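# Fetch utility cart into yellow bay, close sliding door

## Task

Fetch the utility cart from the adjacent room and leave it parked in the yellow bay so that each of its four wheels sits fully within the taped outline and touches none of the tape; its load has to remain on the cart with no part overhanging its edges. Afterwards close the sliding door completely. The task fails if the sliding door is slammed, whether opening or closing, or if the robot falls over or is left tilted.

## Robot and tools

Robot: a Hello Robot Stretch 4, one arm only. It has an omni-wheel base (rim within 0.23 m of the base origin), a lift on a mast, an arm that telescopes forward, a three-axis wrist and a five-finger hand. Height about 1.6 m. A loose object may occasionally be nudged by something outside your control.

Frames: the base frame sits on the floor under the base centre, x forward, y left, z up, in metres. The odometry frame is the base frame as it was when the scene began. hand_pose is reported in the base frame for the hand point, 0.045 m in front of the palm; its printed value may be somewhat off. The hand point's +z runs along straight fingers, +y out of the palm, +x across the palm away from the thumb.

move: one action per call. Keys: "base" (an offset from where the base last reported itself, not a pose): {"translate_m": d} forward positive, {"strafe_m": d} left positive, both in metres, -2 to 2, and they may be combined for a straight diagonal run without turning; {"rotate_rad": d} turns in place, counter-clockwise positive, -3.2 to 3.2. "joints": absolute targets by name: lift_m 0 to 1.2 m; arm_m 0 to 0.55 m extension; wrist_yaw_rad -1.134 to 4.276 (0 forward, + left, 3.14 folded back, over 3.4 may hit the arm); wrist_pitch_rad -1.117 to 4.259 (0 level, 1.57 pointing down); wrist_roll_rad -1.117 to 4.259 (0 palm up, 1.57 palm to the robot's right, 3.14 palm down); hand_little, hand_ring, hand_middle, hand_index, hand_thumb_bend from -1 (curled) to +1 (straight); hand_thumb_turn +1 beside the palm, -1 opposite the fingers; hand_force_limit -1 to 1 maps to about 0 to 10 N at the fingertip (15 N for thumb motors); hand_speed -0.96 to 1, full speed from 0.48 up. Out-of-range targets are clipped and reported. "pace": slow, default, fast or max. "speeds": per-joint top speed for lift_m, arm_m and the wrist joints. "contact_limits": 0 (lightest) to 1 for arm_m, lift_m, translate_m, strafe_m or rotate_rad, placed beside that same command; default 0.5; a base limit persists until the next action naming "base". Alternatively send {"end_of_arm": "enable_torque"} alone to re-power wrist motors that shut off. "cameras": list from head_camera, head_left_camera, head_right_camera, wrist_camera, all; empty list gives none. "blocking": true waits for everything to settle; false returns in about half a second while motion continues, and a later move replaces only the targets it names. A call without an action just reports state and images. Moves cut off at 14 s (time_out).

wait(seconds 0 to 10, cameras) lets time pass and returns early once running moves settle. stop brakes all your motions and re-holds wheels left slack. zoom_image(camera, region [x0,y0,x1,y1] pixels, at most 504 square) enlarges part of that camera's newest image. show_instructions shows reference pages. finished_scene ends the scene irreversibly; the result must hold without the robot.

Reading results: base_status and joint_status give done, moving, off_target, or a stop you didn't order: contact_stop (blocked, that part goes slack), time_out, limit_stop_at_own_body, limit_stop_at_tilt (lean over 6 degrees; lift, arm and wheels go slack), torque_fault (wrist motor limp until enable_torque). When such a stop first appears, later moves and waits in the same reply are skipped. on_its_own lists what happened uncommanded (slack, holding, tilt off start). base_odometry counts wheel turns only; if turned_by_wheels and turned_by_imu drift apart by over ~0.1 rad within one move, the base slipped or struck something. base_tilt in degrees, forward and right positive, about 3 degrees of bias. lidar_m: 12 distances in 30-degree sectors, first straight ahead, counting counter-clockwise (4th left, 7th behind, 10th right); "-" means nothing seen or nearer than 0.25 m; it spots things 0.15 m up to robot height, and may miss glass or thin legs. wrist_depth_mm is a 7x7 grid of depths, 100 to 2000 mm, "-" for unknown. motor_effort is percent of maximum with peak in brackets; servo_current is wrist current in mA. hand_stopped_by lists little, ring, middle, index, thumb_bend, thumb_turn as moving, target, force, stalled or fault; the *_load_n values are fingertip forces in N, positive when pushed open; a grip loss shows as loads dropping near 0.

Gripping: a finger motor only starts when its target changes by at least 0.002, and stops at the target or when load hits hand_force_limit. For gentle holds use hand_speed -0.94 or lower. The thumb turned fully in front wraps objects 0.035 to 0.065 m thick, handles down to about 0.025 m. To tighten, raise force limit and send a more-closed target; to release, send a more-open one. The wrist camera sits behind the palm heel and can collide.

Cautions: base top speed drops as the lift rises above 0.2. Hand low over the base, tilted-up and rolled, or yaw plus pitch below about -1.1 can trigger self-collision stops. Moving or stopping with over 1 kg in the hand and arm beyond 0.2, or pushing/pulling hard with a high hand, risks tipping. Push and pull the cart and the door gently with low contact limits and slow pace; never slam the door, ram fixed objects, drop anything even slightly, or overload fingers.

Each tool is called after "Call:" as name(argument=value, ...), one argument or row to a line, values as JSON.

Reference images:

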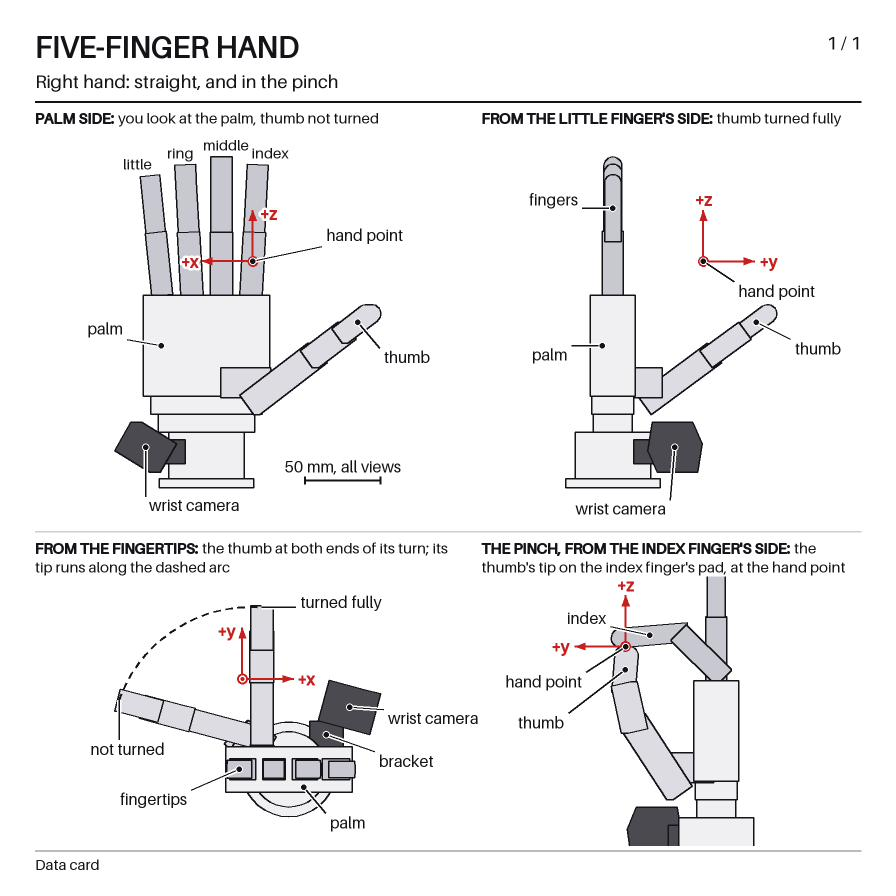

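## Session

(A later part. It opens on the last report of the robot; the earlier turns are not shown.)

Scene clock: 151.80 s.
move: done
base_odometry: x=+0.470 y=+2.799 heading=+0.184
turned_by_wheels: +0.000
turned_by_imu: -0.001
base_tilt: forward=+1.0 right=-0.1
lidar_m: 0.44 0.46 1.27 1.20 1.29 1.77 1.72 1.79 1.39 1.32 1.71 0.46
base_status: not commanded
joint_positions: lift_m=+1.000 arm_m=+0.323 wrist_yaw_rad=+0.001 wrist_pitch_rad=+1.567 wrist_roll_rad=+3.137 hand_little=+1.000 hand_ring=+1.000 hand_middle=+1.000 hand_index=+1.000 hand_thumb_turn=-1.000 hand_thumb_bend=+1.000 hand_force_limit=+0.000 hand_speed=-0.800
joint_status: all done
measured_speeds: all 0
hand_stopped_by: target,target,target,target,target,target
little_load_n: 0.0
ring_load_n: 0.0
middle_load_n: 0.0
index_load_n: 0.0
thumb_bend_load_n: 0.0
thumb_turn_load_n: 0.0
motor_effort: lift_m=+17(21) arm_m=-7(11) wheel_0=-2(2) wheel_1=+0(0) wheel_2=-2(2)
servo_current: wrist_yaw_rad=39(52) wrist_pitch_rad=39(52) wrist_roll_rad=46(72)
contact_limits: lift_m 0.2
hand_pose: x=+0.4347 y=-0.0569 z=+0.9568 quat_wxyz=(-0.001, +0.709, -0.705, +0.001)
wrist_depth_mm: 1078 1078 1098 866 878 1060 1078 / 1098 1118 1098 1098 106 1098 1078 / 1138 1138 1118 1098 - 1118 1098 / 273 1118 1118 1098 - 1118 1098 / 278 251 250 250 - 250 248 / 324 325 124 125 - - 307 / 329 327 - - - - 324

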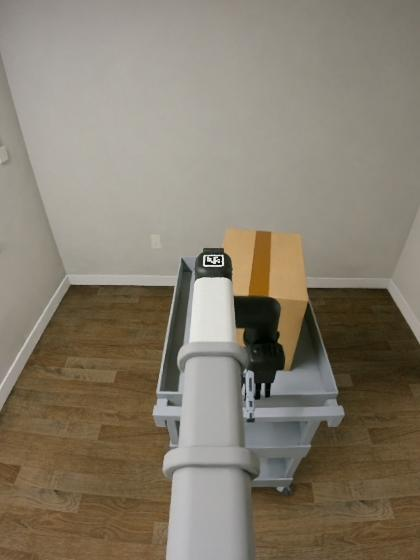

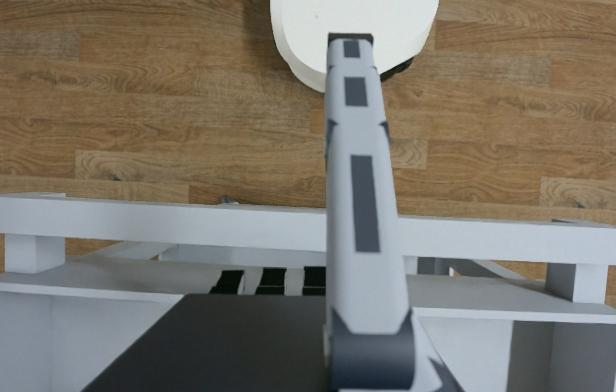

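Call:
move(
  joints={"arm_m": 0.315, "wrist_roll_rad": 3.18},
  pace="slow",
)

Call:
move(
  joints={"lift_m": 0.965},
  pace="slow",
  contact_limits={"lift_m": 0.1},
  cameras=["head_camera", "wrist_camera"],
)

Call:
zoom_image(
  camera="wrist_camera",
  region=[100, 130, 400, 350],
)

Call:
zoom_image(
  camera="head_camera",
  region=[190, 300, 320, 450],
)

Scene clock: 155.57 s.
move: done
base_odometry: x=+0.470 y=+2.799 heading=+0.184
turned_by_wheels: +0.000
turned_by_imu: -0.001
base_tilt: forward=+1.0 right=-0.1
lidar_m: 0.45 0.47 1.27 1.21 1.27 1.79 1.71 1.79 1.42 1.34 1.68 0.43
base_status: not commanded
joint_positions: lift_m=+1.000 arm_m=+0.315 wrist_yaw_rad=+0.001 wrist_pitch_rad=+1.567 wrist_roll_rad=+3.177 hand_little=+1.000 hand_ring=+1.000 hand_middle=+1.000 hand_index=+1.000 hand_thumb_turn=-1.000 hand_thumb_bend=+1.000 hand_force_limit=+0.000 hand_speed=-0.800
joint_status: all done
measured_speeds: all 0
hand_stopped_by: target,target,target,target,target,target
little_load_n: 0.0
ring_load_n: 0.0
middle_load_n: 0.0
index_load_n: 0.0
thumb_bend_load_n: 0.0
thumb_turn_load_n: 0.0
motor_effort: lift_m=+17(18) arm_m=-7(12) wheel_0=-2(2) wheel_1=+0(0) wheel_2=-2(2)
servo_current: wrist_yaw_rad=39(52) wrist_pitch_rad=33(46) wrist_roll_rad=59(91)
contact_limits: lift_m 0.2
hand_pose: x=+0.4280 y=-0.0545 z=+0.9568 quat_wxyz=(-0.001, +0.695, -0.719, +0.001)
wrist_depth_mm: 1118 1098 1098 878 878 1098 1078 / 1098 1118 1078 976 106 1098 1098 / 1118 1118 1118 1118 - 1098 1098 / 1118 1118 1118 1098 - 1118 1118 / 253 251 250 250 - 250 249 / 310 325 124 125 - - 310 / 329 329 - - - - 324
pictures: none

Scene clock: 156.70 s.
move: done
base_odometry: x=+0.470 y=+2.799 heading=+0.184
turned_by_wheels: +0.000
turned_by_imu: +0.000
base_tilt: forward=+0.9 right=-0.1
lidar_m: 0.44 0.49 1.26 1.22 1.29 1.78 1.71 1.77 1.42 1.34 1.69 0.49
base_status: not commanded
joint_positions: lift_m=+0.965 arm_m=+0.315 wrist_yaw_rad=+0.001 wrist_pitch_rad=+1.567 wrist_roll_rad=+3.178 hand_little=+1.000 hand_ring=+1.000 hand_middle=+1.000 hand_index=+1.000 hand_thumb_turn=-1.000 hand_thumb_bend=+1.000 hand_force_limit=+0.000 hand_speed=-0.800
joint_status: all done
measured_speeds: all 0
hand_stopped_by: target,target,target,target,target,target
little_load_n: 0.0
ring_load_n: 0.0
middle_load_n: 0.0
index_load_n: 0.0
thumb_bend_load_n: 0.0
thumb_turn_load_n: 0.0
motor_effort: lift_m=+16(17) arm_m=-7(7) wheel_0=-2(2) wheel_1=+0(0) wheel_2=-2(2)
servo_current: wrist_yaw_rad=46(52) wrist_pitch_rad=39(52) wrist_roll_rad=59(59)
contact_limits: lift_m 0.1
hand_pose: x=+0.4280 y=-0.0545 z=+0.9219 quat_wxyz=(-0.001, +0.695, -0.719, +0.001)
wrist_depth_mm: 1042 1042 1042 854 831 1025 1042 / 1060 1060 1098 1025 106 1042 1042 / 1078 1098 1078 1060 - 1060 1060 / 1060 1060 1078 1098 - 1078 1060 / 217 217 216 215 - 214 214 / 285 293 136 126 - - - / 293 294 - - - - 290

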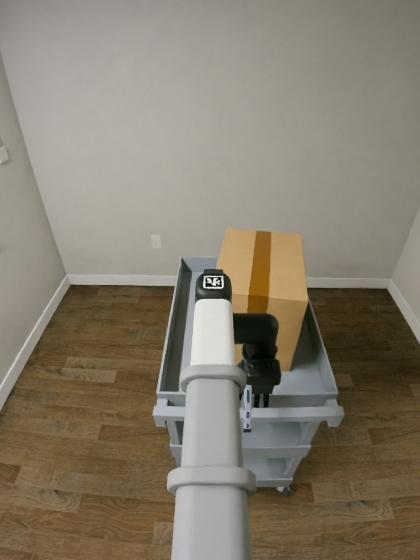

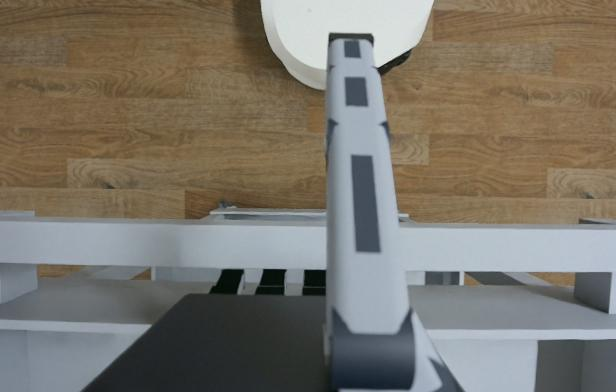

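Scaled by 1.680.

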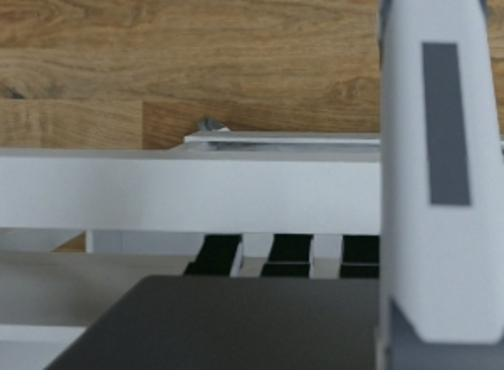

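Scaled by 3.360 from the camera's image (finer frame: 600x800).

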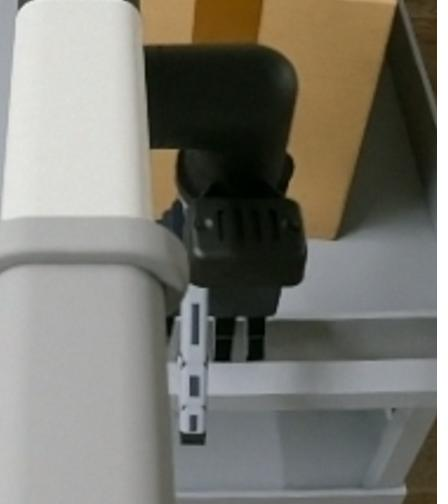

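Call:
move(
  joints={"arm_m": 0.321},
  pace="slow",
  contact_limits={"arm_m": 0.0},
)

Call:
move(
  joints={"lift_m": 0.93},
  pace="slow",
  contact_limits={"lift_m": 0.1},
  cameras=["head_camera", "wrist_camera"],
)

Call:
zoom_image(
  camera="wrist_camera",
  region=[100, 130, 400, 350],
)

Call:
zoom_image(
  camera="head_camera",
  region=[190, 300, 320, 450],
)

Scene clock: 158.77 s.
move: done
base_odometry: x=+0.470 y=+2.799 heading=+0.184
turned_by_wheels: +0.000
turned_by_imu: -0.001
base_tilt: forward=+1.0 right=-0.1
lidar_m: 0.44 0.49 1.27 1.22 1.28 1.79 1.72 1.79 1.38 1.33 1.70 0.48
base_status: not commanded
joint_positions: lift_m=+0.965 arm_m=+0.321 wrist_yaw_rad=+0.001 wrist_pitch_rad=+1.567 wrist_roll_rad=+3.178 hand_little=+1.000 hand_ring=+1.000 hand_middle=+1.000 hand_index=+1.000 hand_thumb_turn=-1.000 hand_thumb_bend=+1.000 hand_force_limit=+0.000 hand_speed=-0.800
joint_status: all done
measured_speeds: all 0
hand_stopped_by: target,target,target,target,target,target
little_load_n: 0.0
ring_load_n: 0.0
middle_load_n: 0.0
index_load_n: 0.0
thumb_bend_load_n: -0.5
thumb_turn_load_n: 0.0
motor_effort: lift_m=+17(17) arm_m=+7(11) wheel_0=-2(2) wheel_1=+0(1) wheel_2=-2(2)
servo_current: wrist_yaw_rad=46(52) wrist_pitch_rad=33(46) wrist_roll_rad=33(59)
contact_limits: arm_m 0; lift_m 0.1
hand_pose: x=+0.4334 y=-0.0545 z=+0.9218 quat_wxyz=(-0.001, +0.695, -0.719, +0.001)
wrist_depth_mm: 1060 1060 1060 831 842 1042 1060 / 1042 1060 1060 1025 106 1060 1060 / 1078 1098 1060 1078 - 1060 1078 / 1078 1098 1078 1078 - 1060 1078 / 217 215 214 214 - 214 213 / - - 125 125 - - - / 291 293 - - - - 287
pictures: none

Scene clock: 159.90 s.
move: done
base_odometry: x=+0.470 y=+2.799 heading=+0.184
turned_by_wheels: +0.000
turned_by_imu: +0.000
base_tilt: forward=+0.9 right=-0.1
lidar_m: 0.43 0.46 1.28 1.23 1.27 1.79 1.73 1.82 1.39 1.34 1.72 0.50
base_status: not commanded
joint_positions: lift_m=+0.930 arm_m=+0.321 wrist_yaw_rad=+0.001 wrist_pitch_rad=+1.567 wrist_roll_rad=+3.178 hand_little=+1.000 hand_ring=+1.000 hand_middle=+1.000 hand_index=+1.000 hand_thumb_turn=-1.000 hand_thumb_bend=+1.000 hand_force_limit=+0.000 hand_speed=-0.800
joint_status: all done
measured_speeds: all 0
hand_stopped_by: target,target,target,target,target,target
little_load_n: 0.0
ring_load_n: 0.0
middle_load_n: 0.0
index_load_n: 0.0
thumb_bend_load_n: 0.0
thumb_turn_load_n: 0.0
motor_effort: lift_m=+17(19) arm_m=+7(7) wheel_0=-2(2) wheel_1=+0(0) wheel_2=-1(2)
servo_current: wrist_yaw_rad=46(59) wrist_pitch_rad=33(52) wrist_roll_rad=59(72)
contact_limits: arm_m 0; lift_m 0.1
hand_pose: x=+0.4334 y=-0.0545 z=+0.8868 quat_wxyz=(-0.001, +0.695, -0.719, +0.001)
wrist_depth_mm: 1025 1025 1025 809 809 1008 1025 / 1042 1042 1025 1025 106 1025 1042 / 1042 1025 1060 1025 - 1042 1042 / 1042 1078 1025 1042 - 1042 1025 / 180 180 181 180 - 179 178 / - 260 124 125 - - - / 257 - - - - - -

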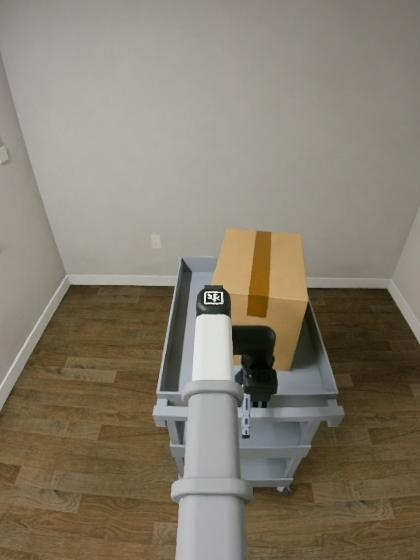

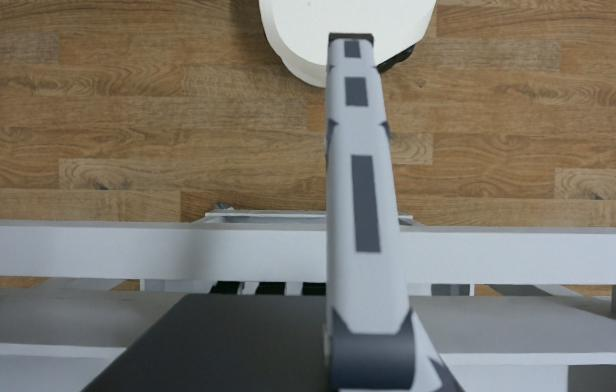

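Scaled by 1.680.

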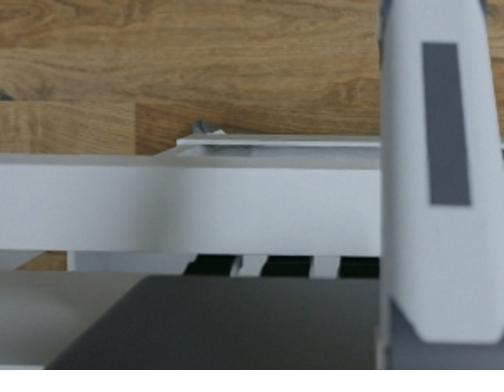

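Scaled by 3.360 from the camera's image (finer frame: 600x800).

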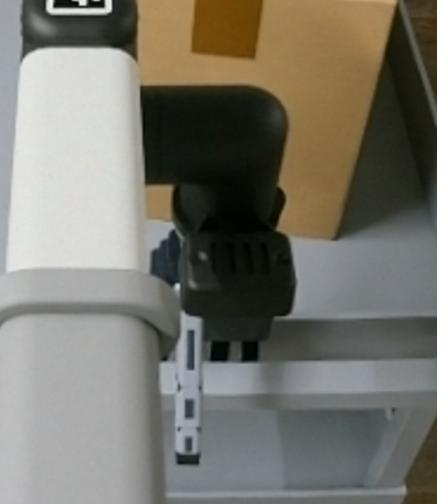

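Call:
move(
  joints={"lift_m": 0.9, "arm_m": 0.323},
  pace="slow",
  contact_limits={"lift_m": 0.1, "arm_m": 0.0},
  cameras=["head_camera", "wrist_camera"],
)

Call:
zoom_image(
  camera="wrist_camera",
  region=[100, 130, 400, 350],
)

Call:
zoom_image(
  camera="head_camera",
  region=[190, 300, 320, 450],
)

Scene clock: 163.20 s.
move: done
base_odometry: x=+0.470 y=+2.799 heading=+0.184
turned_by_wheels: +0.000
turned_by_imu: -0.001
base_tilt: forward=+1.0 right=+0.0
lidar_m: 0.42 0.49 1.26 1.23 1.29 1.80 1.72 1.81 1.41 1.34 1.69 0.48
base_status: not commanded
joint_positions: lift_m=+0.900 arm_m=+0.323 wrist_yaw_rad=+0.001 wrist_pitch_rad=+1.567 wrist_roll_rad=+3.178 hand_little=+1.000 hand_ring=+1.000 hand_middle=+1.000 hand_index=+1.000 hand_thumb_turn=-1.000 hand_thumb_bend=+1.000 hand_force_limit=+0.000 hand_speed=-0.800
joint_status: all done
measured_speeds: all 0
hand_stopped_by: target,target,target,target,target,target
little_load_n: 0.0
ring_load_n: 0.0
middle_load_n: 0.0
index_load_n: 0.0
thumb_bend_load_n: 0.0
thumb_turn_load_n: 0.0
motor_effort: lift_m=+17(18) arm_m=+7(11) wheel_0=-2(2) wheel_1=+0(0) wheel_2=-1(2)
servo_current: wrist_yaw_rad=52(59) wrist_pitch_rad=33(46) wrist_roll_rad=46(72)
contact_limits: arm_m 0; lift_m 0.1
hand_pose: x=+0.4354 y=-0.0545 z=+0.8568 quat_wxyz=(-0.001, +0.695, -0.719, +0.001)
wrist_depth_mm: 976 991 991 788 768 976 991 / 1008 991 1008 991 106 976 991 / 1008 1008 1008 976 - 1008 1008 / 1008 1008 1008 1025 - 991 1008 / 151 150 150 150 - 149 149 / 227 232 125 125 - 150 221 / - - - - - - -

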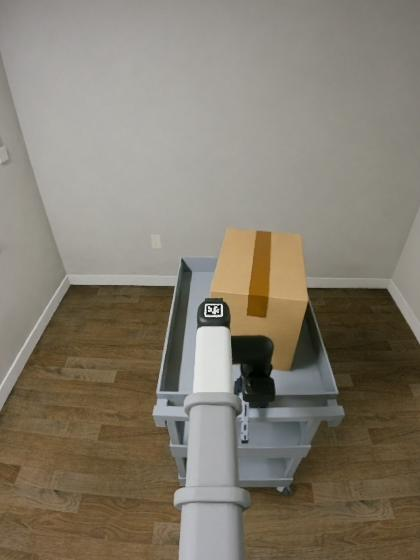

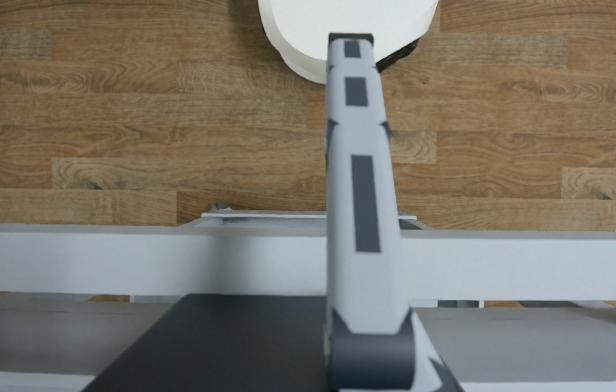

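Scaled by 1.680.

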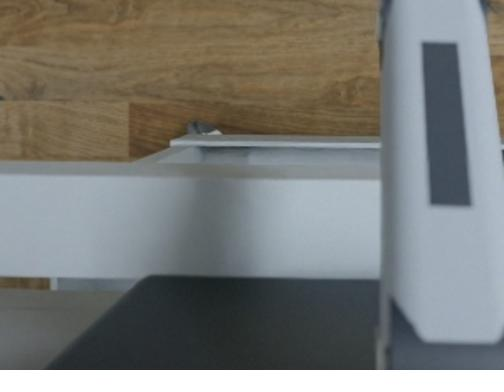

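Scaled by 3.360 from the camera's image (finer frame: 600x800).

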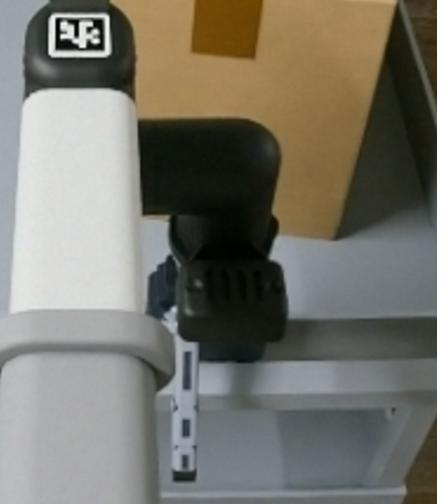

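Call:
move(
  joints={"hand_speed": -0.9, "hand_force_limit": 0.0, "hand_thumb_bend": -0.8},
  cameras=["head_camera", "wrist_camera"],
)

Scene clock: 175.10 s.
move: off_target
base_odometry: x=+0.470 y=+2.799 heading=+0.184
turned_by_wheels: +0.000
turned_by_imu: -0.003
base_tilt: forward=+1.0 right=+0.0
lidar_m: 0.43 0.47 1.28 1.21 1.26 1.80 1.73 1.81 1.38 1.33 1.72 0.48
base_status: not commanded
joint_positions: lift_m=+0.900 arm_m=+0.323 wrist_yaw_rad=+0.001 wrist_pitch_rad=+1.567 wrist_roll_rad=+3.178 hand_little=+1.000 hand_ring=+1.000 hand_middle=+1.000 hand_index=+1.000 hand_thumb_turn=-1.000 hand_thumb_bend=-0.404 hand_force_limit=+0.000 hand_speed=-0.900
joint_status: hand_thumb_bend off_target (ended at -0.404, target -0.800); the others done
measured_speeds: all 0
hand_stopped_by: target,target,target,target,force,target
little_load_n: 0.0
ring_load_n: 0.0
middle_load_n: 0.0
index_load_n: 0.5
thumb_bend_load_n: 8.0
thumb_turn_load_n: 0.5
motor_effort: lift_m=+17(18) arm_m=+7(7) wheel_0=-2(2) wheel_1=+0(1) wheel_2=-2(3)
servo_current: wrist_yaw_rad=46(59) wrist_pitch_rad=33(52) wrist_roll_rad=52(78)
contact_limits: arm_m 0; lift_m 0.1
hand_pose: x=+0.4354 y=-0.0545 z=+0.8568 quat_wxyz=(-0.001, +0.695, -0.719, +0.001)
wrist_depth_mm: 1008 1008 991 778 778 1008 991 / 1008 1008 976 991 991 976 991 / 1008 1008 1025 1008 1008 1008 991 / 1025 1008 1025 1008 1025 1025 1025 / 151 150 150 150 - 149 166 / 151 151 125 126 - 150 150 / - - - - - - -

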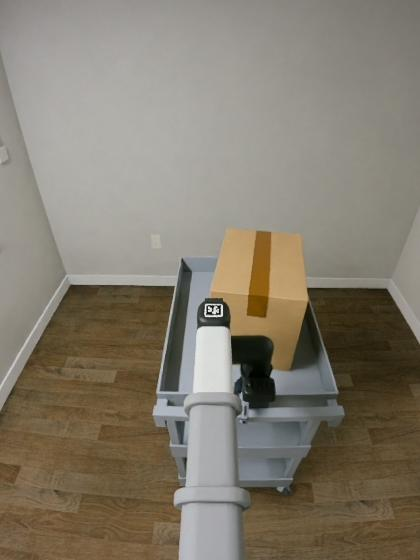

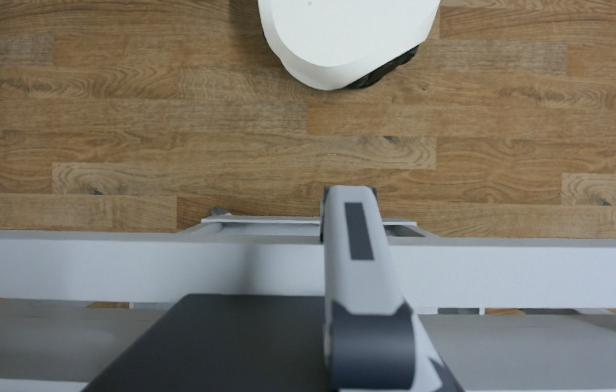

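Call:
move(
  base={"translate_m": -0.1},
  pace="slow",
  contact_limits={"translate_m": 0.3},
  cameras=["head_camera", "wrist_camera"],
)

Scene clock: 177.97 s.
move: done
base_odometry: x=+0.372 y=+2.781 heading=+0.185
turned_by_wheels: +0.001
turned_by_imu: +0.004
base_tilt: forward=+1.0 right=-0.1
lidar_m: 0.45 0.44 1.25 1.22 1.30 1.69 1.63 1.71 1.40 1.34 1.79 0.51
base_status: done
joint_positions: lift_m=+0.900 arm_m=+0.323 wrist_yaw_rad=+0.005 wrist_pitch_rad=+1.562 wrist_roll_rad=+3.178 hand_little=+1.000 hand_ring=+1.000 hand_middle=+1.000 hand_index=+1.000 hand_thumb_turn=-1.000 hand_thumb_bend=-0.401 hand_force_limit=+0.000 hand_speed=-0.900
joint_status: not commanded
measured_speeds: all 0
hand_stopped_by: target,target,target,target,force,target
little_load_n: 0.5
ring_load_n: 0.0
middle_load_n: 0.0
index_load_n: 0.0
thumb_bend_load_n: 21.5
thumb_turn_load_n: 0.0
motor_effort: lift_m=+20(21) arm_m=-4(7) wheel_0=+4(10) wheel_1=+2(7) wheel_2=+8(16)
servo_current: wrist_yaw_rad=52(65) wrist_pitch_rad=46(59) wrist_roll_rad=33(72)
contact_limits: arm_m 0; lift_m 0.1; translate_m 0.3
hand_pose: x=+0.4371 y=-0.0548 z=+0.8563 quat_wxyz=(-0.003, +0.696, -0.718, +0.003)
wrist_depth_mm: 991 976 991 778 778 960 991 / 991 1008 1008 991 991 991 991 / 1008 1008 1008 1008 1008 991 1008 / 1025 1008 1008 1008 1008 1008 1008 / 150 150 150 149 - 150 149 / 151 151 125 126 - 150 - / - - - - - - -

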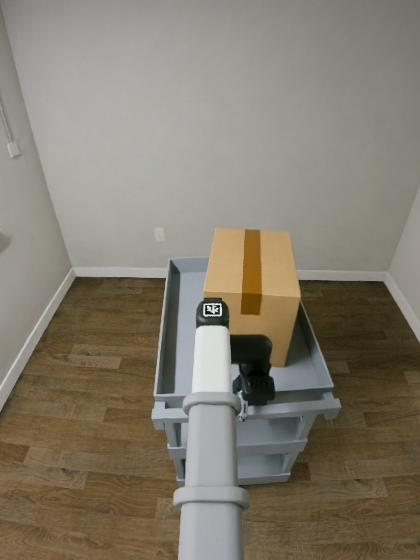

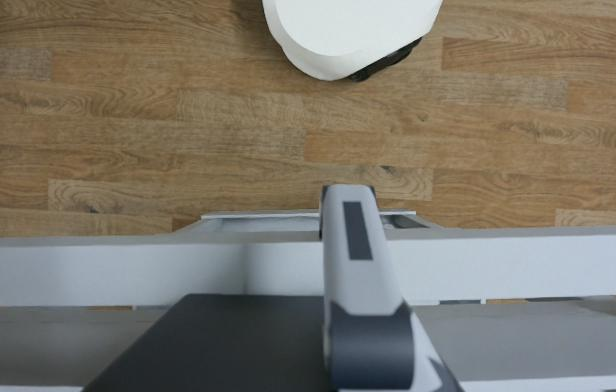

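Call:
move(
  joints={"hand_thumb_bend": -0.37},
  cameras=["wrist_camera"],
)

Scene clock: 180.57 s.
move: done
base_odometry: x=+0.372 y=+2.781 heading=+0.185
turned_by_wheels: +0.000
turned_by_imu: -0.001
base_tilt: forward=+1.0 right=-0.1
lidar_m: 0.44 0.47 1.28 1.21 1.29 1.71 1.62 1.67 1.39 1.34 1.79 0.49
base_status: not commanded
joint_positions: lift_m=+0.900 arm_m=+0.323 wrist_yaw_rad=+0.005 wrist_pitch_rad=+1.562 wrist_roll_rad=+3.178 hand_little=+1.000 hand_ring=+1.000 hand_middle=+1.000 hand_index=+1.000 hand_thumb_turn=-1.000 hand_thumb_bend=-0.367 hand_force_limit=+0.000 hand_speed=-0.900
joint_status: all done
measured_speeds: all 0
hand_stopped_by: target,target,target,target,force,target
little_load_n: 0.5
ring_load_n: 0.0
middle_load_n: 0.0
index_load_n: 0.0
thumb_bend_load_n: 8.5
thumb_turn_load_n: 0.5
motor_effort: lift_m=+20(20) arm_m=-4(4) wheel_0=+4(5) wheel_1=+1(2) wheel_2=+7(9)
servo_current: wrist_yaw_rad=46(59) wrist_pitch_rad=59(59) wrist_roll_rad=39(72)
contact_limits: arm_m 0; lift_m 0.1; translate_m 0.3
hand_pose: x=+0.4371 y=-0.0548 z=+0.8563 quat_wxyz=(-0.003, +0.696, -0.718, +0.003)
wrist_depth_mm: 1008 976 1008 778 778 976 976 / 976 991 1008 991 991 1008 976 / 1025 1008 1025 991 991 1008 1008 / 1008 1008 1025 1008 1008 1025 1025 / 150 150 150 150 - 150 149 / 151 151 124 126 - 150 - / - - - - - - -

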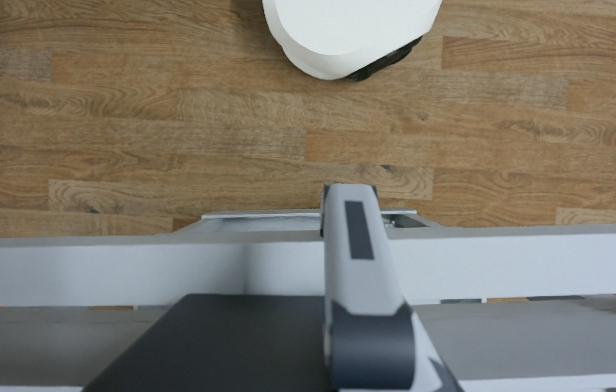

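Call:
move(
  base={"rotate_rad": -0.15},
  pace="slow",
  contact_limits={"rotate_rad": 0.3},
  cameras=["head_camera", "wrist_camera"],
)

Scene clock: 186.10 s.
move: done
base_odometry: x=+0.372 y=+2.781 heading=+0.037
turned_by_wheels: -0.149
turned_by_imu: -0.150
base_tilt: forward=+1.0 right=-0.1
lidar_m: 0.38 0.36 1.30 1.22 1.25 1.58 1.59 1.66 1.45 1.35 1.37 0.52
base_status: done
joint_positions: lift_m=+0.900 arm_m=+0.323 wrist_yaw_rad=+0.012 wrist_pitch_rad=+1.571 wrist_roll_rad=+3.172 hand_little=+1.000 hand_ring=+1.000 hand_middle=+1.000 hand_index=+1.000 hand_thumb_turn=-1.000 hand_thumb_bend=-0.172 hand_force_limit=+0.000 hand_speed=-0.900
joint_status: not commanded
measured_speeds: all 0
hand_stopped_by: target,target,target,target,force,target
little_load_n: 0.5
ring_load_n: 0.0
middle_load_n: 0.0
index_load_n: 0.0
thumb_bend_load_n: 44.0
thumb_turn_load_n: -4.5
motor_effort: lift_m=+20(20) arm_m=-4(4) wheel_0=+6(18) wheel_1=+4(10) wheel_2=+5(21)
servo_current: wrist_yaw_rad=72(78) wrist_pitch_rad=39(59) wrist_roll_rad=59(72)
contact_limits: arm_m 0; lift_m 0.1; rotate_rad 0.3
hand_pose: x=+0.4352 y=-0.0555 z=+0.8568 quat_wxyz=(+0.000, +0.700, -0.714, +0.000)
wrist_depth_mm: 991 976 991 778 778 976 976 / 991 1008 991 1008 991 991 1008 / 1008 1008 1008 1008 1008 1008 1008 / 1008 1025 1025 1025 148 147 - / 1025 1025 150 149 - 220 - / 151 150 125 125 - - - / 227 - - - - - 222

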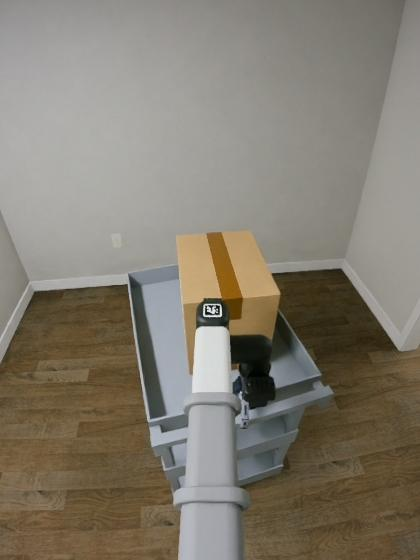

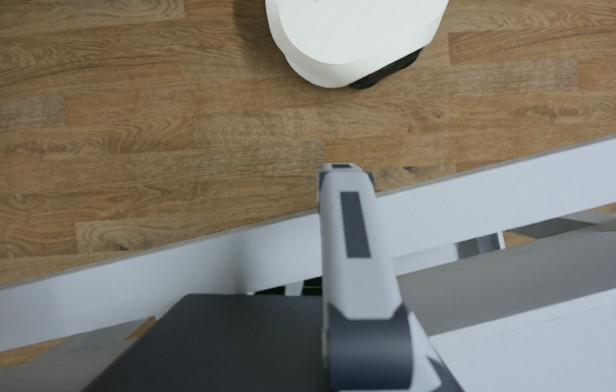

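Call:
move(
  base={"rotate_rad": 0.15},
  pace="slow",
  contact_limits={"rotate_rad": 0.3},
  cameras=["head_camera", "wrist_camera"],
)

Scene clock: 187.93 s.
move: done
base_odometry: x=+0.372 y=+2.781 heading=+0.187
turned_by_wheels: +0.150
turned_by_imu: +0.149
base_tilt: forward=+0.9 right=-0.1
lidar_m: 0.41 1.67 1.29 1.21 1.30 1.69 1.62 1.70 1.40 1.33 1.77 0.49
base_status: done
joint_positions: lift_m=+0.900 arm_m=+0.323 wrist_yaw_rad=+0.001 wrist_pitch_rad=+1.571 wrist_roll_rad=+3.177 hand_little=+1.000 hand_ring=+1.000 hand_middle=+1.000 hand_index=+1.000 hand_thumb_turn=-1.000 hand_thumb_bend=-0.187 hand_force_limit=+0.000 hand_speed=-0.900
joint_status: not commanded
measured_speeds: all 0
hand_stopped_by: target,target,target,target,force,target
little_load_n: 0.0
ring_load_n: 0.0
middle_load_n: 0.0
index_load_n: 0.0
thumb_bend_load_n: 0.0
thumb_turn_load_n: 0.0
motor_effort: lift_m=+20(20) arm_m=-4(4) wheel_0=-2(10) wheel_1=-1(4) wheel_2=+1(16)
servo_current: wrist_yaw_rad=46(72) wrist_pitch_rad=26(46) wrist_roll_rad=33(72)
contact_limits: arm_m 0; lift_m 0.1; rotate_rad 0.3
hand_pose: x=+0.4349 y=-0.0546 z=+0.8568 quat_wxyz=(+0.000, +0.695, -0.719, +0.000)
wrist_depth_mm: 991 991 991 788 778 976 976 / 1008 991 1008 991 991 976 991 / 1008 1008 1008 991 1008 1025 991 / 1025 1025 1008 1008 1008 1008 1008 / 153 151 150 149 - 148 148 / 151 151 125 125 - - - / - - - - - - -

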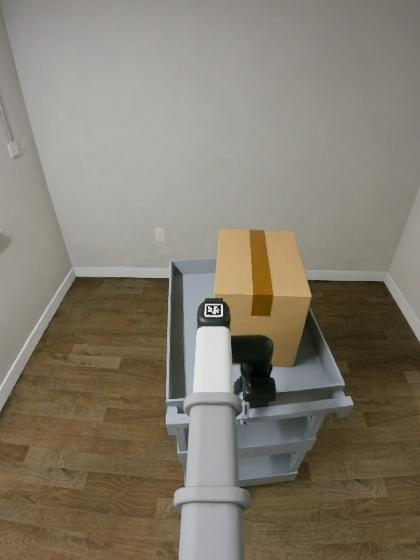

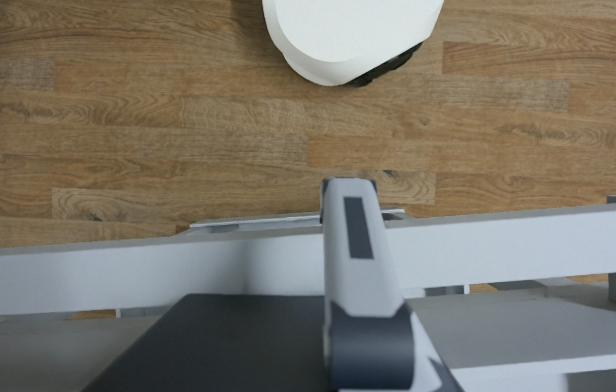

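Call:
move(
  joints={"hand_thumb_bend": -0.8},
)

Call:
move(
  base={"strafe_m": 0.08},
  pace="slow",
  contact_limits={"strafe_m": 0.3},
  cameras=["head_camera", "wrist_camera"],
)

Scene clock: 192.87 s.
move: off_target
base_odometry: x=+0.372 y=+2.781 heading=+0.187
turned_by_wheels: +0.000
turned_by_imu: -0.001
base_tilt: forward=+0.9 right=-0.1
lidar_m: 0.41 1.67 1.26 1.19 1.30 1.69 1.64 1.72 1.39 1.32 1.78 0.48
base_status: not commanded
joint_positions: lift_m=+0.900 arm_m=+0.323 wrist_yaw_rad=+0.001 wrist_pitch_rad=+1.571 wrist_roll_rad=+3.177 hand_little=+1.000 hand_ring=+1.000 hand_middle=+1.000 hand_index=+1.000 hand_thumb_turn=-1.000 hand_thumb_bend=-0.302 hand_force_limit=+0.000 hand_speed=-0.900
joint_status: hand_thumb_bend off_target (ended at -0.302, target -0.800)
measured_speeds: all 0
hand_stopped_by: target,target,target,target,force,target
little_load_n: 0.0
ring_load_n: 0.0
middle_load_n: 0.0
index_load_n: 0.0
thumb_bend_load_n: 8.0
thumb_turn_load_n: 0.0
motor_effort: lift_m=+20(21) arm_m=-4(4) wheel_0=-2(2) wheel_1=-1(1) wheel_2=+1(2)
servo_current: wrist_yaw_rad=52(52) wrist_pitch_rad=26(46) wrist_roll_rad=65(65)
contact_limits: arm_m 0; lift_m 0.1; rotate_rad 0.3
hand_pose: x=+0.4349 y=-0.0546 z=+0.8568 quat_wxyz=(+0.000, +0.695, -0.719, +0.000)
wrist_depth_mm: 991 1008 991 788 788 976 991 / 991 1008 991 1008 991 991 991 / 1008 1008 1008 1025 1008 991 991 / 991 1008 1008 1008 1025 1008 1008 / 154 150 150 150 - 148 148 / 151 151 125 125 - - - / - - - - - - -
pictures: none

Scene clock: 194.80 s.
move: done
base_odometry: x=+0.357 y=+2.859 heading=+0.186
turned_by_wheels: +0.000
turned_by_imu: -0.002
base_tilt: forward=+1.0 right=-0.1
lidar_m: 0.44 1.57 1.18 1.12 1.20 1.68 1.62 1.71 1.48 1.41 1.86 0.47
base_status: done
joint_positions: lift_m=+0.900 arm_m=+0.323 wrist_yaw_rad=+0.001 wrist_pitch_rad=+1.571 wrist_roll_rad=+3.177 hand_little=+1.000 hand_ring=+1.000 hand_middle=+1.000 hand_index=+1.000 hand_thumb_turn=-1.000 hand_thumb_bend=-0.302 hand_force_limit=+0.000 hand_speed=-0.900
joint_status: not commanded
measured_speeds: all 0
hand_stopped_by: target,target,target,target,force,target
little_load_n: 0.0
ring_load_n: 0.0
middle_load_n: 0.0
index_load_n: 0.0
thumb_bend_load_n: 8.0
thumb_turn_load_n: -1.5
motor_effort: lift_m=+20(20) arm_m=-3(4) wheel_0=-5(11) wheel_1=+2(6) wheel_2=-2(7)
servo_current: wrist_yaw_rad=46(52) wrist_pitch_rad=26(52) wrist_roll_rad=33(78)
contact_limits: arm_m 0; lift_m 0.1; strafe_m 0.3
hand_pose: x=+0.4349 y=-0.0546 z=+0.8568 quat_wxyz=(+0.000, +0.695, -0.719, +0.000)
wrist_depth_mm: 1008 991 1008 798 788 991 976 / 1008 1008 1008 991 1008 991 991 / 1025 1025 1008 1008 1008 1025 1008 / 1025 1025 1025 1008 1025 1008 1008 / 151 151 150 150 - 149 149 / 151 151 125 126 - 179 174 / - - - - - - -

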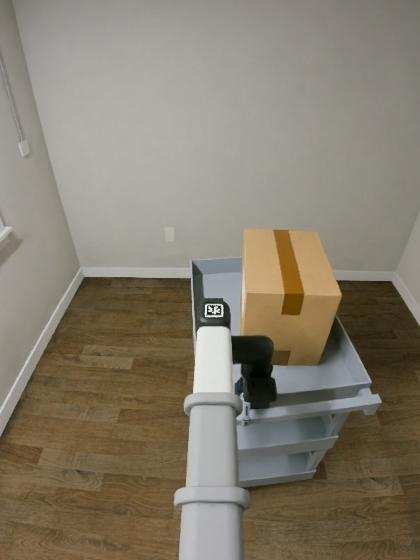

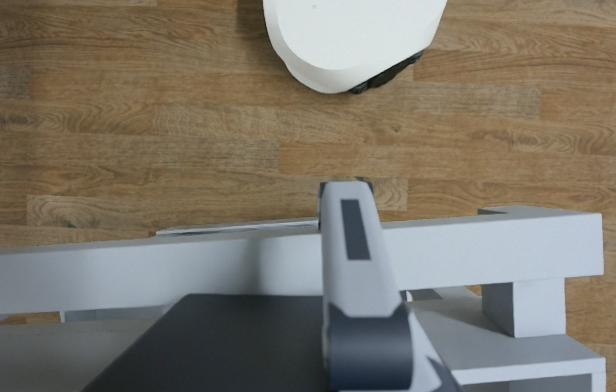

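Call:
move(
  joints={"hand_speed": 0.0, "hand_thumb_bend": 1.0},
)

Call:
move(
  joints={"lift_m": 1.0},
  cameras=["head_camera", "wrist_camera"],
)

Call:
move(
  joints={"arm_m": 0.02},
  base={"translate_m": -0.25},
)

Call:
move(
  joints={"lift_m": 0.3, "wrist_pitch_rad": 0.25, "wrist_roll_rad": 1.57},
  cameras=["all"],
)

Scene clock: 198.83 s.
move: done
base_odometry: x=+0.357 y=+2.859 heading=+0.186
turned_by_wheels: +0.000
turned_by_imu: +0.000
base_tilt: forward=+0.9 right=-0.1
lidar_m: 0.41 1.58 1.16 1.14 1.20 1.70 1.61 1.70 1.46 1.43 1.86 0.49
base_status: not commanded
joint_positions: lift_m=+0.900 arm_m=+0.323 wrist_yaw_rad=+0.001 wrist_pitch_rad=+1.571 wrist_roll_rad=+3.177 hand_little=+1.000 hand_ring=+1.000 hand_middle=+1.000 hand_index=+1.000 hand_thumb_turn=-1.000 hand_thumb_bend=+1.000 hand_force_limit=+0.000 hand_speed=+0.000
joint_status: all done
measured_speeds: all 0
hand_stopped_by: target,target,target,target,target,target
little_load_n: 0.0
ring_load_n: 0.0
middle_load_n: 0.0
index_load_n: 0.0
thumb_bend_load_n: 0.0
thumb_turn_load_n: 0.0
motor_effort: lift_m=+20(20) arm_m=-4(4) wheel_0=-2(5) wheel_1=+2(2) wheel_2=-2(3)
servo_current: wrist_yaw_rad=39(52) wrist_pitch_rad=33(52) wrist_roll_rad=39(72)
contact_limits: arm_m 0; lift_m 0.1; strafe_m 0.3
hand_pose: x=+0.4349 y=-0.0546 z=+0.8568 quat_wxyz=(+0.000, +0.695, -0.719, +0.000)
wrist_depth_mm: 991 1008 991 778 778 960 976 / 1008 1008 991 991 106 991 976 / 1025 1025 1008 991 - 1008 1008 / 1025 1025 991 1025 - 202 991 / 151 150 150 150 - 148 148 / 151 151 125 125 - - 175 / - - - - - - -
pictures: none

Scene clock: 200.27 s.
move: done
base_odometry: x=+0.357 y=+2.859 heading=+0.186
turned_by_wheels: +0.000
turned_by_imu: +0.000
base_tilt: forward=+1.0 right=-0.1
lidar_m: 0.40 1.56 1.19 1.14 1.21 1.68 1.60 1.71 1.48 1.42 1.83 0.51
base_status: not commanded
joint_positions: lift_m=+1.000 arm_m=+0.323 wrist_yaw_rad=+0.001 wrist_pitch_rad=+1.571 wrist_roll_rad=+3.177 hand_little=+1.000 hand_ring=+1.000 hand_middle=+1.000 hand_index=+1.000 hand_thumb_turn=-1.000 hand_thumb_bend=+1.000 hand_force_limit=+0.000 hand_speed=+0.000
joint_status: all done
measured_speeds: all 0
hand_stopped_by: target,target,target,target,target,target
little_load_n: 0.0
ring_load_n: 0.0
middle_load_n: 0.0
index_load_n: 0.0
thumb_bend_load_n: -0.5
thumb_turn_load_n: 0.0
motor_effort: lift_m=+23(26) arm_m=-4(4) wheel_0=-2(2) wheel_1=+2(2) wheel_2=-2(2)
servo_current: wrist_yaw_rad=52(59) wrist_pitch_rad=39(46) wrist_roll_rad=46(65)
contact_limits: arm_m 0; strafe_m 0.3
hand_pose: x=+0.4349 y=-0.0546 z=+0.9565 quat_wxyz=(+0.000, +0.695, -0.719, +0.000)
wrist_depth_mm: 1078 1078 1078 866 866 1098 1078 / 1098 1098 1098 976 106 1098 1098 / 1118 1118 1098 1118 - 1118 1098 / 1098 1098 1118 1098 - 1118 1118 / 251 251 250 251 - 1138 1118 / 327 324 124 125 - - 1138 / 327 330 - - - - 1118

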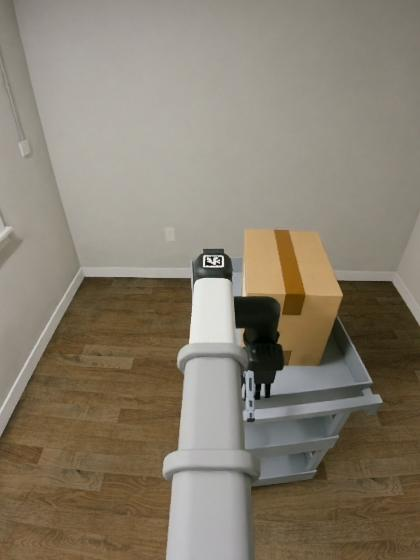

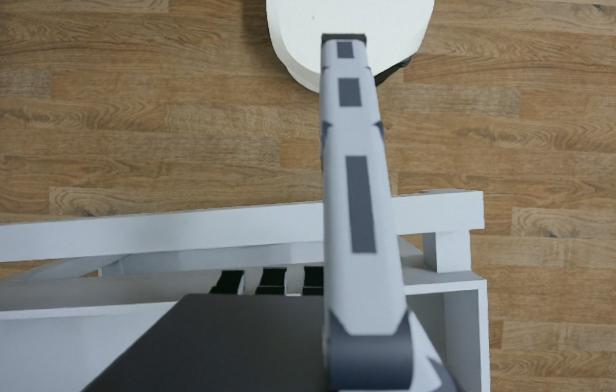

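Scene clock: 202.57 s.
move: done
base_odometry: x=+0.111 y=+2.813 heading=+0.186
turned_by_wheels: +0.000
turned_by_imu: -0.002
base_tilt: forward=+1.0 right=-0.1
lidar_m: 0.68 1.57 1.20 1.14 1.20 1.41 1.37 1.43 1.45 1.41 1.51 0.72
base_status: done
joint_positions: lift_m=+1.000 arm_m=+0.020 wrist_yaw_rad=+0.001 wrist_pitch_rad=+1.571 wrist_roll_rad=+3.178 hand_little=+1.000 hand_ring=+1.000 hand_middle=+1.000 hand_index=+1.000 hand_thumb_turn=-1.000 hand_thumb_bend=+1.000 hand_force_limit=+0.000 hand_speed=+0.000
joint_status: all done
measured_speeds: all 0
hand_stopped_by: target,target,target,target,target,target
little_load_n: 0.0
ring_load_n: 0.0
middle_load_n: 0.0
index_load_n: 0.0
thumb_bend_load_n: 0.0
thumb_turn_load_n: 0.0
motor_effort: lift_m=+23(24) arm_m=-7(12) wheel_0=+0(8) wheel_1=-2(6) wheel_2=-2(12)
servo_current: wrist_yaw_rad=52(59) wrist_pitch_rad=39(46) wrist_roll_rad=52(65)
hand_pose: x=+0.1322 y=-0.0545 z=+0.9565 quat_wxyz=(+0.000, +0.695, -0.719, +0.000)
wrist_depth_mm: 1098 1098 1098 580 1078 1078 1078 / 1098 1078 1098 878 106 1098 1118 / 1118 1118 1118 904 - 1098 1098 / 1098 1118 1118 1118 - 1098 1098 / 1138 1138 1118 1118 - 1118 1138 / 1160 1138 136 125 - - 1138 / 1160 1138 - - - - 1138
pictures: none

Scene clock: 206.17 s.
move: done
base_odometry: x=+0.111 y=+2.813 heading=+0.186
turned_by_wheels: +0.000
turned_by_imu: -0.001
base_tilt: forward=+1.0 right=-0.1
lidar_m: 0.67 1.59 1.19 1.13 1.21 1.43 1.37 1.45 1.49 1.38 1.47 0.72
base_status: not commanded
joint_positions: lift_m=+0.300 arm_m=+0.020 wrist_yaw_rad=+0.001 wrist_pitch_rad=+0.261 wrist_roll_rad=+1.573 hand_little=+1.000 hand_ring=+1.000 hand_middle=+1.000 hand_index=+1.000 hand_thumb_turn=-1.000 hand_thumb_bend=+1.000 hand_force_limit=+0.000 hand_speed=+0.000
joint_status: all done
measured_speeds: all 0
hand_stopped_by: target,target,target,target,target,target
little_load_n: 0.0
ring_load_n: 0.0
middle_load_n: 0.0
index_load_n: 0.0
thumb_bend_load_n: 0.0
thumb_turn_load_n: 0.5
motor_effort: lift_m=+18(21) arm_m=-6(7) wheel_0=+0(1) wheel_1=-2(2) wheel_2=-1(2)
servo_current: wrist_yaw_rad=52(59) wrist_pitch_rad=52(163) wrist_roll_rad=46(130)
hand_pose: x=+0.3972 y=-0.1474 z=+0.3914 quat_wxyz=(-0.001, +0.793, -0.001, +0.609)
wrist_depth_mm: - 496 530 1537 759 615 484 / - 496 - 1921 106 627 488 / - 492 - - - 597 488 / - 488 - - - 603 492 / - 480 - 221 - 580 492 / - 473 136 125 - - 496 / - - - - - - 496
pictures: head_camera, head_left_camera, head_right_camera, wrist_camera

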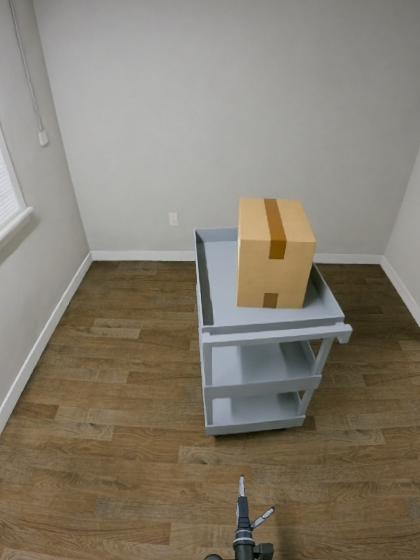

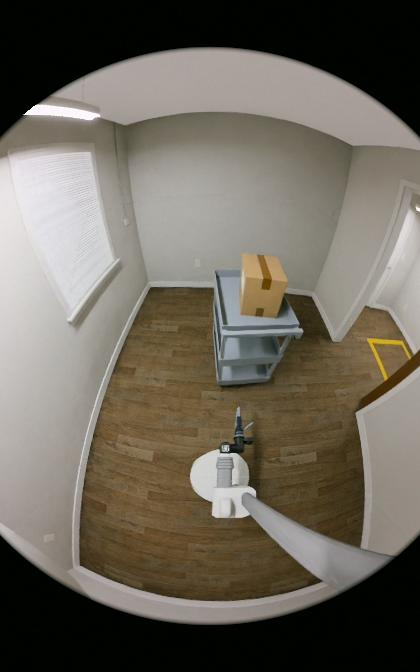

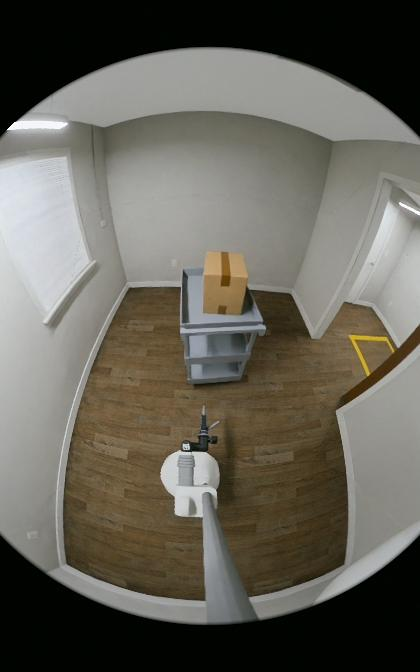

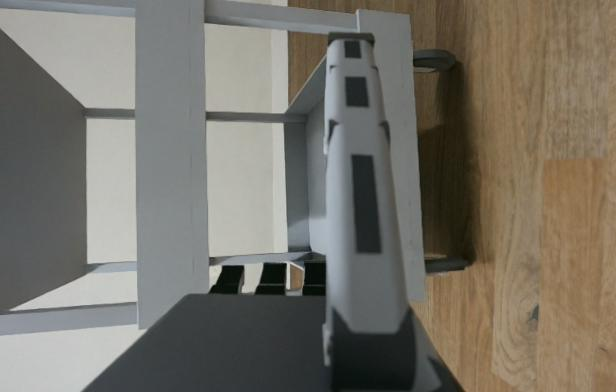

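Call:
move(
  joints={"lift_m": 1.05, "wrist_pitch_rad": 1.57, "wrist_roll_rad": 0.0},
)

Call:
move(
  base={"rotate_rad": 0.07},
)

Call:
move(
  base={"translate_m": 0.27, "strafe_m": -0.12},
  joints={"arm_m": 0.14},
  pace="slow",
  cameras=["head_camera", "wrist_camera"],
)

Scene clock: 218.23 s.
move: done
base_odometry: x=+0.111 y=+2.813 heading=+0.186
turned_by_wheels: +0.000
turned_by_imu: -0.002
base_tilt: forward=+0.9 right=-0.1
lidar_m: 0.67 1.61 1.18 1.13 1.21 1.43 1.37 1.43 1.48 1.41 1.51 0.73
base_status: not commanded
joint_positions: lift_m=+1.050 arm_m=+0.020 wrist_yaw_rad=+0.001 wrist_pitch_rad=+1.567 wrist_roll_rad=+0.003 hand_little=+1.000 hand_ring=+1.000 hand_middle=+1.000 hand_index=+1.000 hand_thumb_turn=-1.000 hand_thumb_bend=+1.000 hand_force_limit=+0.000 hand_speed=+0.000
joint_status: all done
measured_speeds: all 0
hand_stopped_by: target,target,target,target,target,target
little_load_n: 0.0
ring_load_n: 0.0
middle_load_n: 0.0
index_load_n: 0.0
thumb_bend_load_n: 0.0
thumb_turn_load_n: -0.5
motor_effort: lift_m=+23(26) arm_m=-6(7) wheel_0=-1(1) wheel_1=-2(2) wheel_2=-2(2)
servo_current: wrist_yaw_rad=46(59) wrist_pitch_rad=46(78) wrist_roll_rad=26(124)
hand_pose: x=+0.2521 y=-0.1184 z=+1.0068 quat_wxyz=(+0.001, +0.708, +0.706, +0.001)
wrist_depth_mm: 1160 1160 1118 1160 1118 1098 1138 / 1138 1160 1138 1160 106 1138 1138 / 1160 1160 1160 1138 - 1138 1160 / 1205 1160 1160 960 - 1160 1160 / 1182 1205 976 960 - 1182 1138 / 1182 1205 136 125 - - 1182 / 1205 1182 - - - - 1182
pictures: none

Scene clock: 218.97 s.
move: done
base_odometry: x=+0.111 y=+2.813 heading=+0.256
turned_by_wheels: +0.069
turned_by_imu: +0.070
base_tilt: forward=+1.0 right=-0.1
lidar_m: 0.68 1.48 1.19 1.14 1.24 1.41 1.36 1.48 1.45 1.42 1.67 0.68
base_status: done
joint_positions: lift_m=+1.050 arm_m=+0.020 wrist_yaw_rad=+0.001 wrist_pitch_rad=+1.567 wrist_roll_rad=+0.003 hand_little=+1.000 hand_ring=+1.000 hand_middle=+1.000 hand_index=+1.000 hand_thumb_turn=-1.000 hand_thumb_bend=+1.000 hand_force_limit=+0.000 hand_speed=+0.000
joint_status: not commanded
measured_speeds: all 0
hand_stopped_by: target,target,target,target,target,target
little_load_n: 0.0
ring_load_n: 0.0
middle_load_n: 0.0
index_load_n: 0.0
thumb_bend_load_n: 0.0
thumb_turn_load_n: 0.0
motor_effort: lift_m=+23(23) arm_m=-7(7) wheel_0=-2(5) wheel_1=-2(5) wheel_2=-3(6)
servo_current: wrist_yaw_rad=52(52) wrist_pitch_rad=46(52) wrist_roll_rad=33(65)
hand_pose: x=+0.2521 y=-0.1184 z=+1.0068 quat_wxyz=(+0.001, +0.708, +0.706, +0.001)
wrist_depth_mm: 1160 1138 1160 1160 1138 1098 1160 / 1160 1138 1138 1138 - 1138 1160 / 1160 1160 1138 1138 - 1160 1160 / 1160 1160 1160 976 - 1160 1138 / 1182 1205 946 960 - 1182 1182 / 1205 1182 136 125 - - 1182 / 1229 1182 - - - - 1182
pictures: none

Scene clock: 223.13 s.
move: done
base_odometry: x=+0.403 y=+2.765 heading=+0.256
turned_by_wheels: +0.000
turned_by_imu: +0.000
base_tilt: forward=+1.0 right=-0.1
lidar_m: 0.40 1.62 1.26 1.24 1.33 1.65 1.66 1.74 1.36 1.30 1.73 0.45
base_status: done
joint_positions: lift_m=+1.050 arm_m=+0.140 wrist_yaw_rad=+0.001 wrist_pitch_rad=+1.567 wrist_roll_rad=+0.003 hand_little=+1.000 hand_ring=+1.000 hand_middle=+1.000 hand_index=+1.000 hand_thumb_turn=-1.000 hand_thumb_bend=+1.000 hand_force_limit=+0.000 hand_speed=+0.000
joint_status: all done
measured_speeds: all 0
hand_stopped_by: target,target,target,target,target,target
little_load_n: 0.0
ring_load_n: 0.0
middle_load_n: 0.0
index_load_n: 0.0
thumb_bend_load_n: 0.0
thumb_turn_load_n: 0.0
motor_effort: lift_m=+23(23) arm_m=+7(15) wheel_0=+2(6) wheel_1=+2(5) wheel_2=-2(8)
servo_current: wrist_yaw_rad=52(52) wrist_pitch_rad=46(52) wrist_roll_rad=59(78)
hand_pose: x=+0.3716 y=-0.1184 z=+1.0068 quat_wxyz=(+0.001, +0.708, +0.706, +0.001)
wrist_depth_mm: 1138 364 362 359 359 - - / 1160 297 294 294 112 293 291 / 1138 1160 1160 1138 - 1160 1138 / 1182 1160 1182 1138 - 1160 1182 / 1205 1182 1205 960 - 1182 1160 / 1205 1182 136 125 - - 1160 / 1205 1229 - - - - 1182

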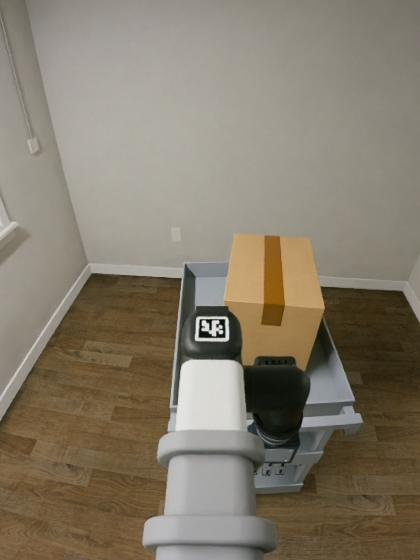

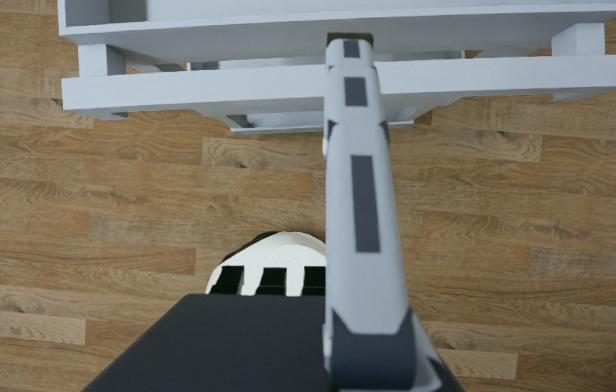

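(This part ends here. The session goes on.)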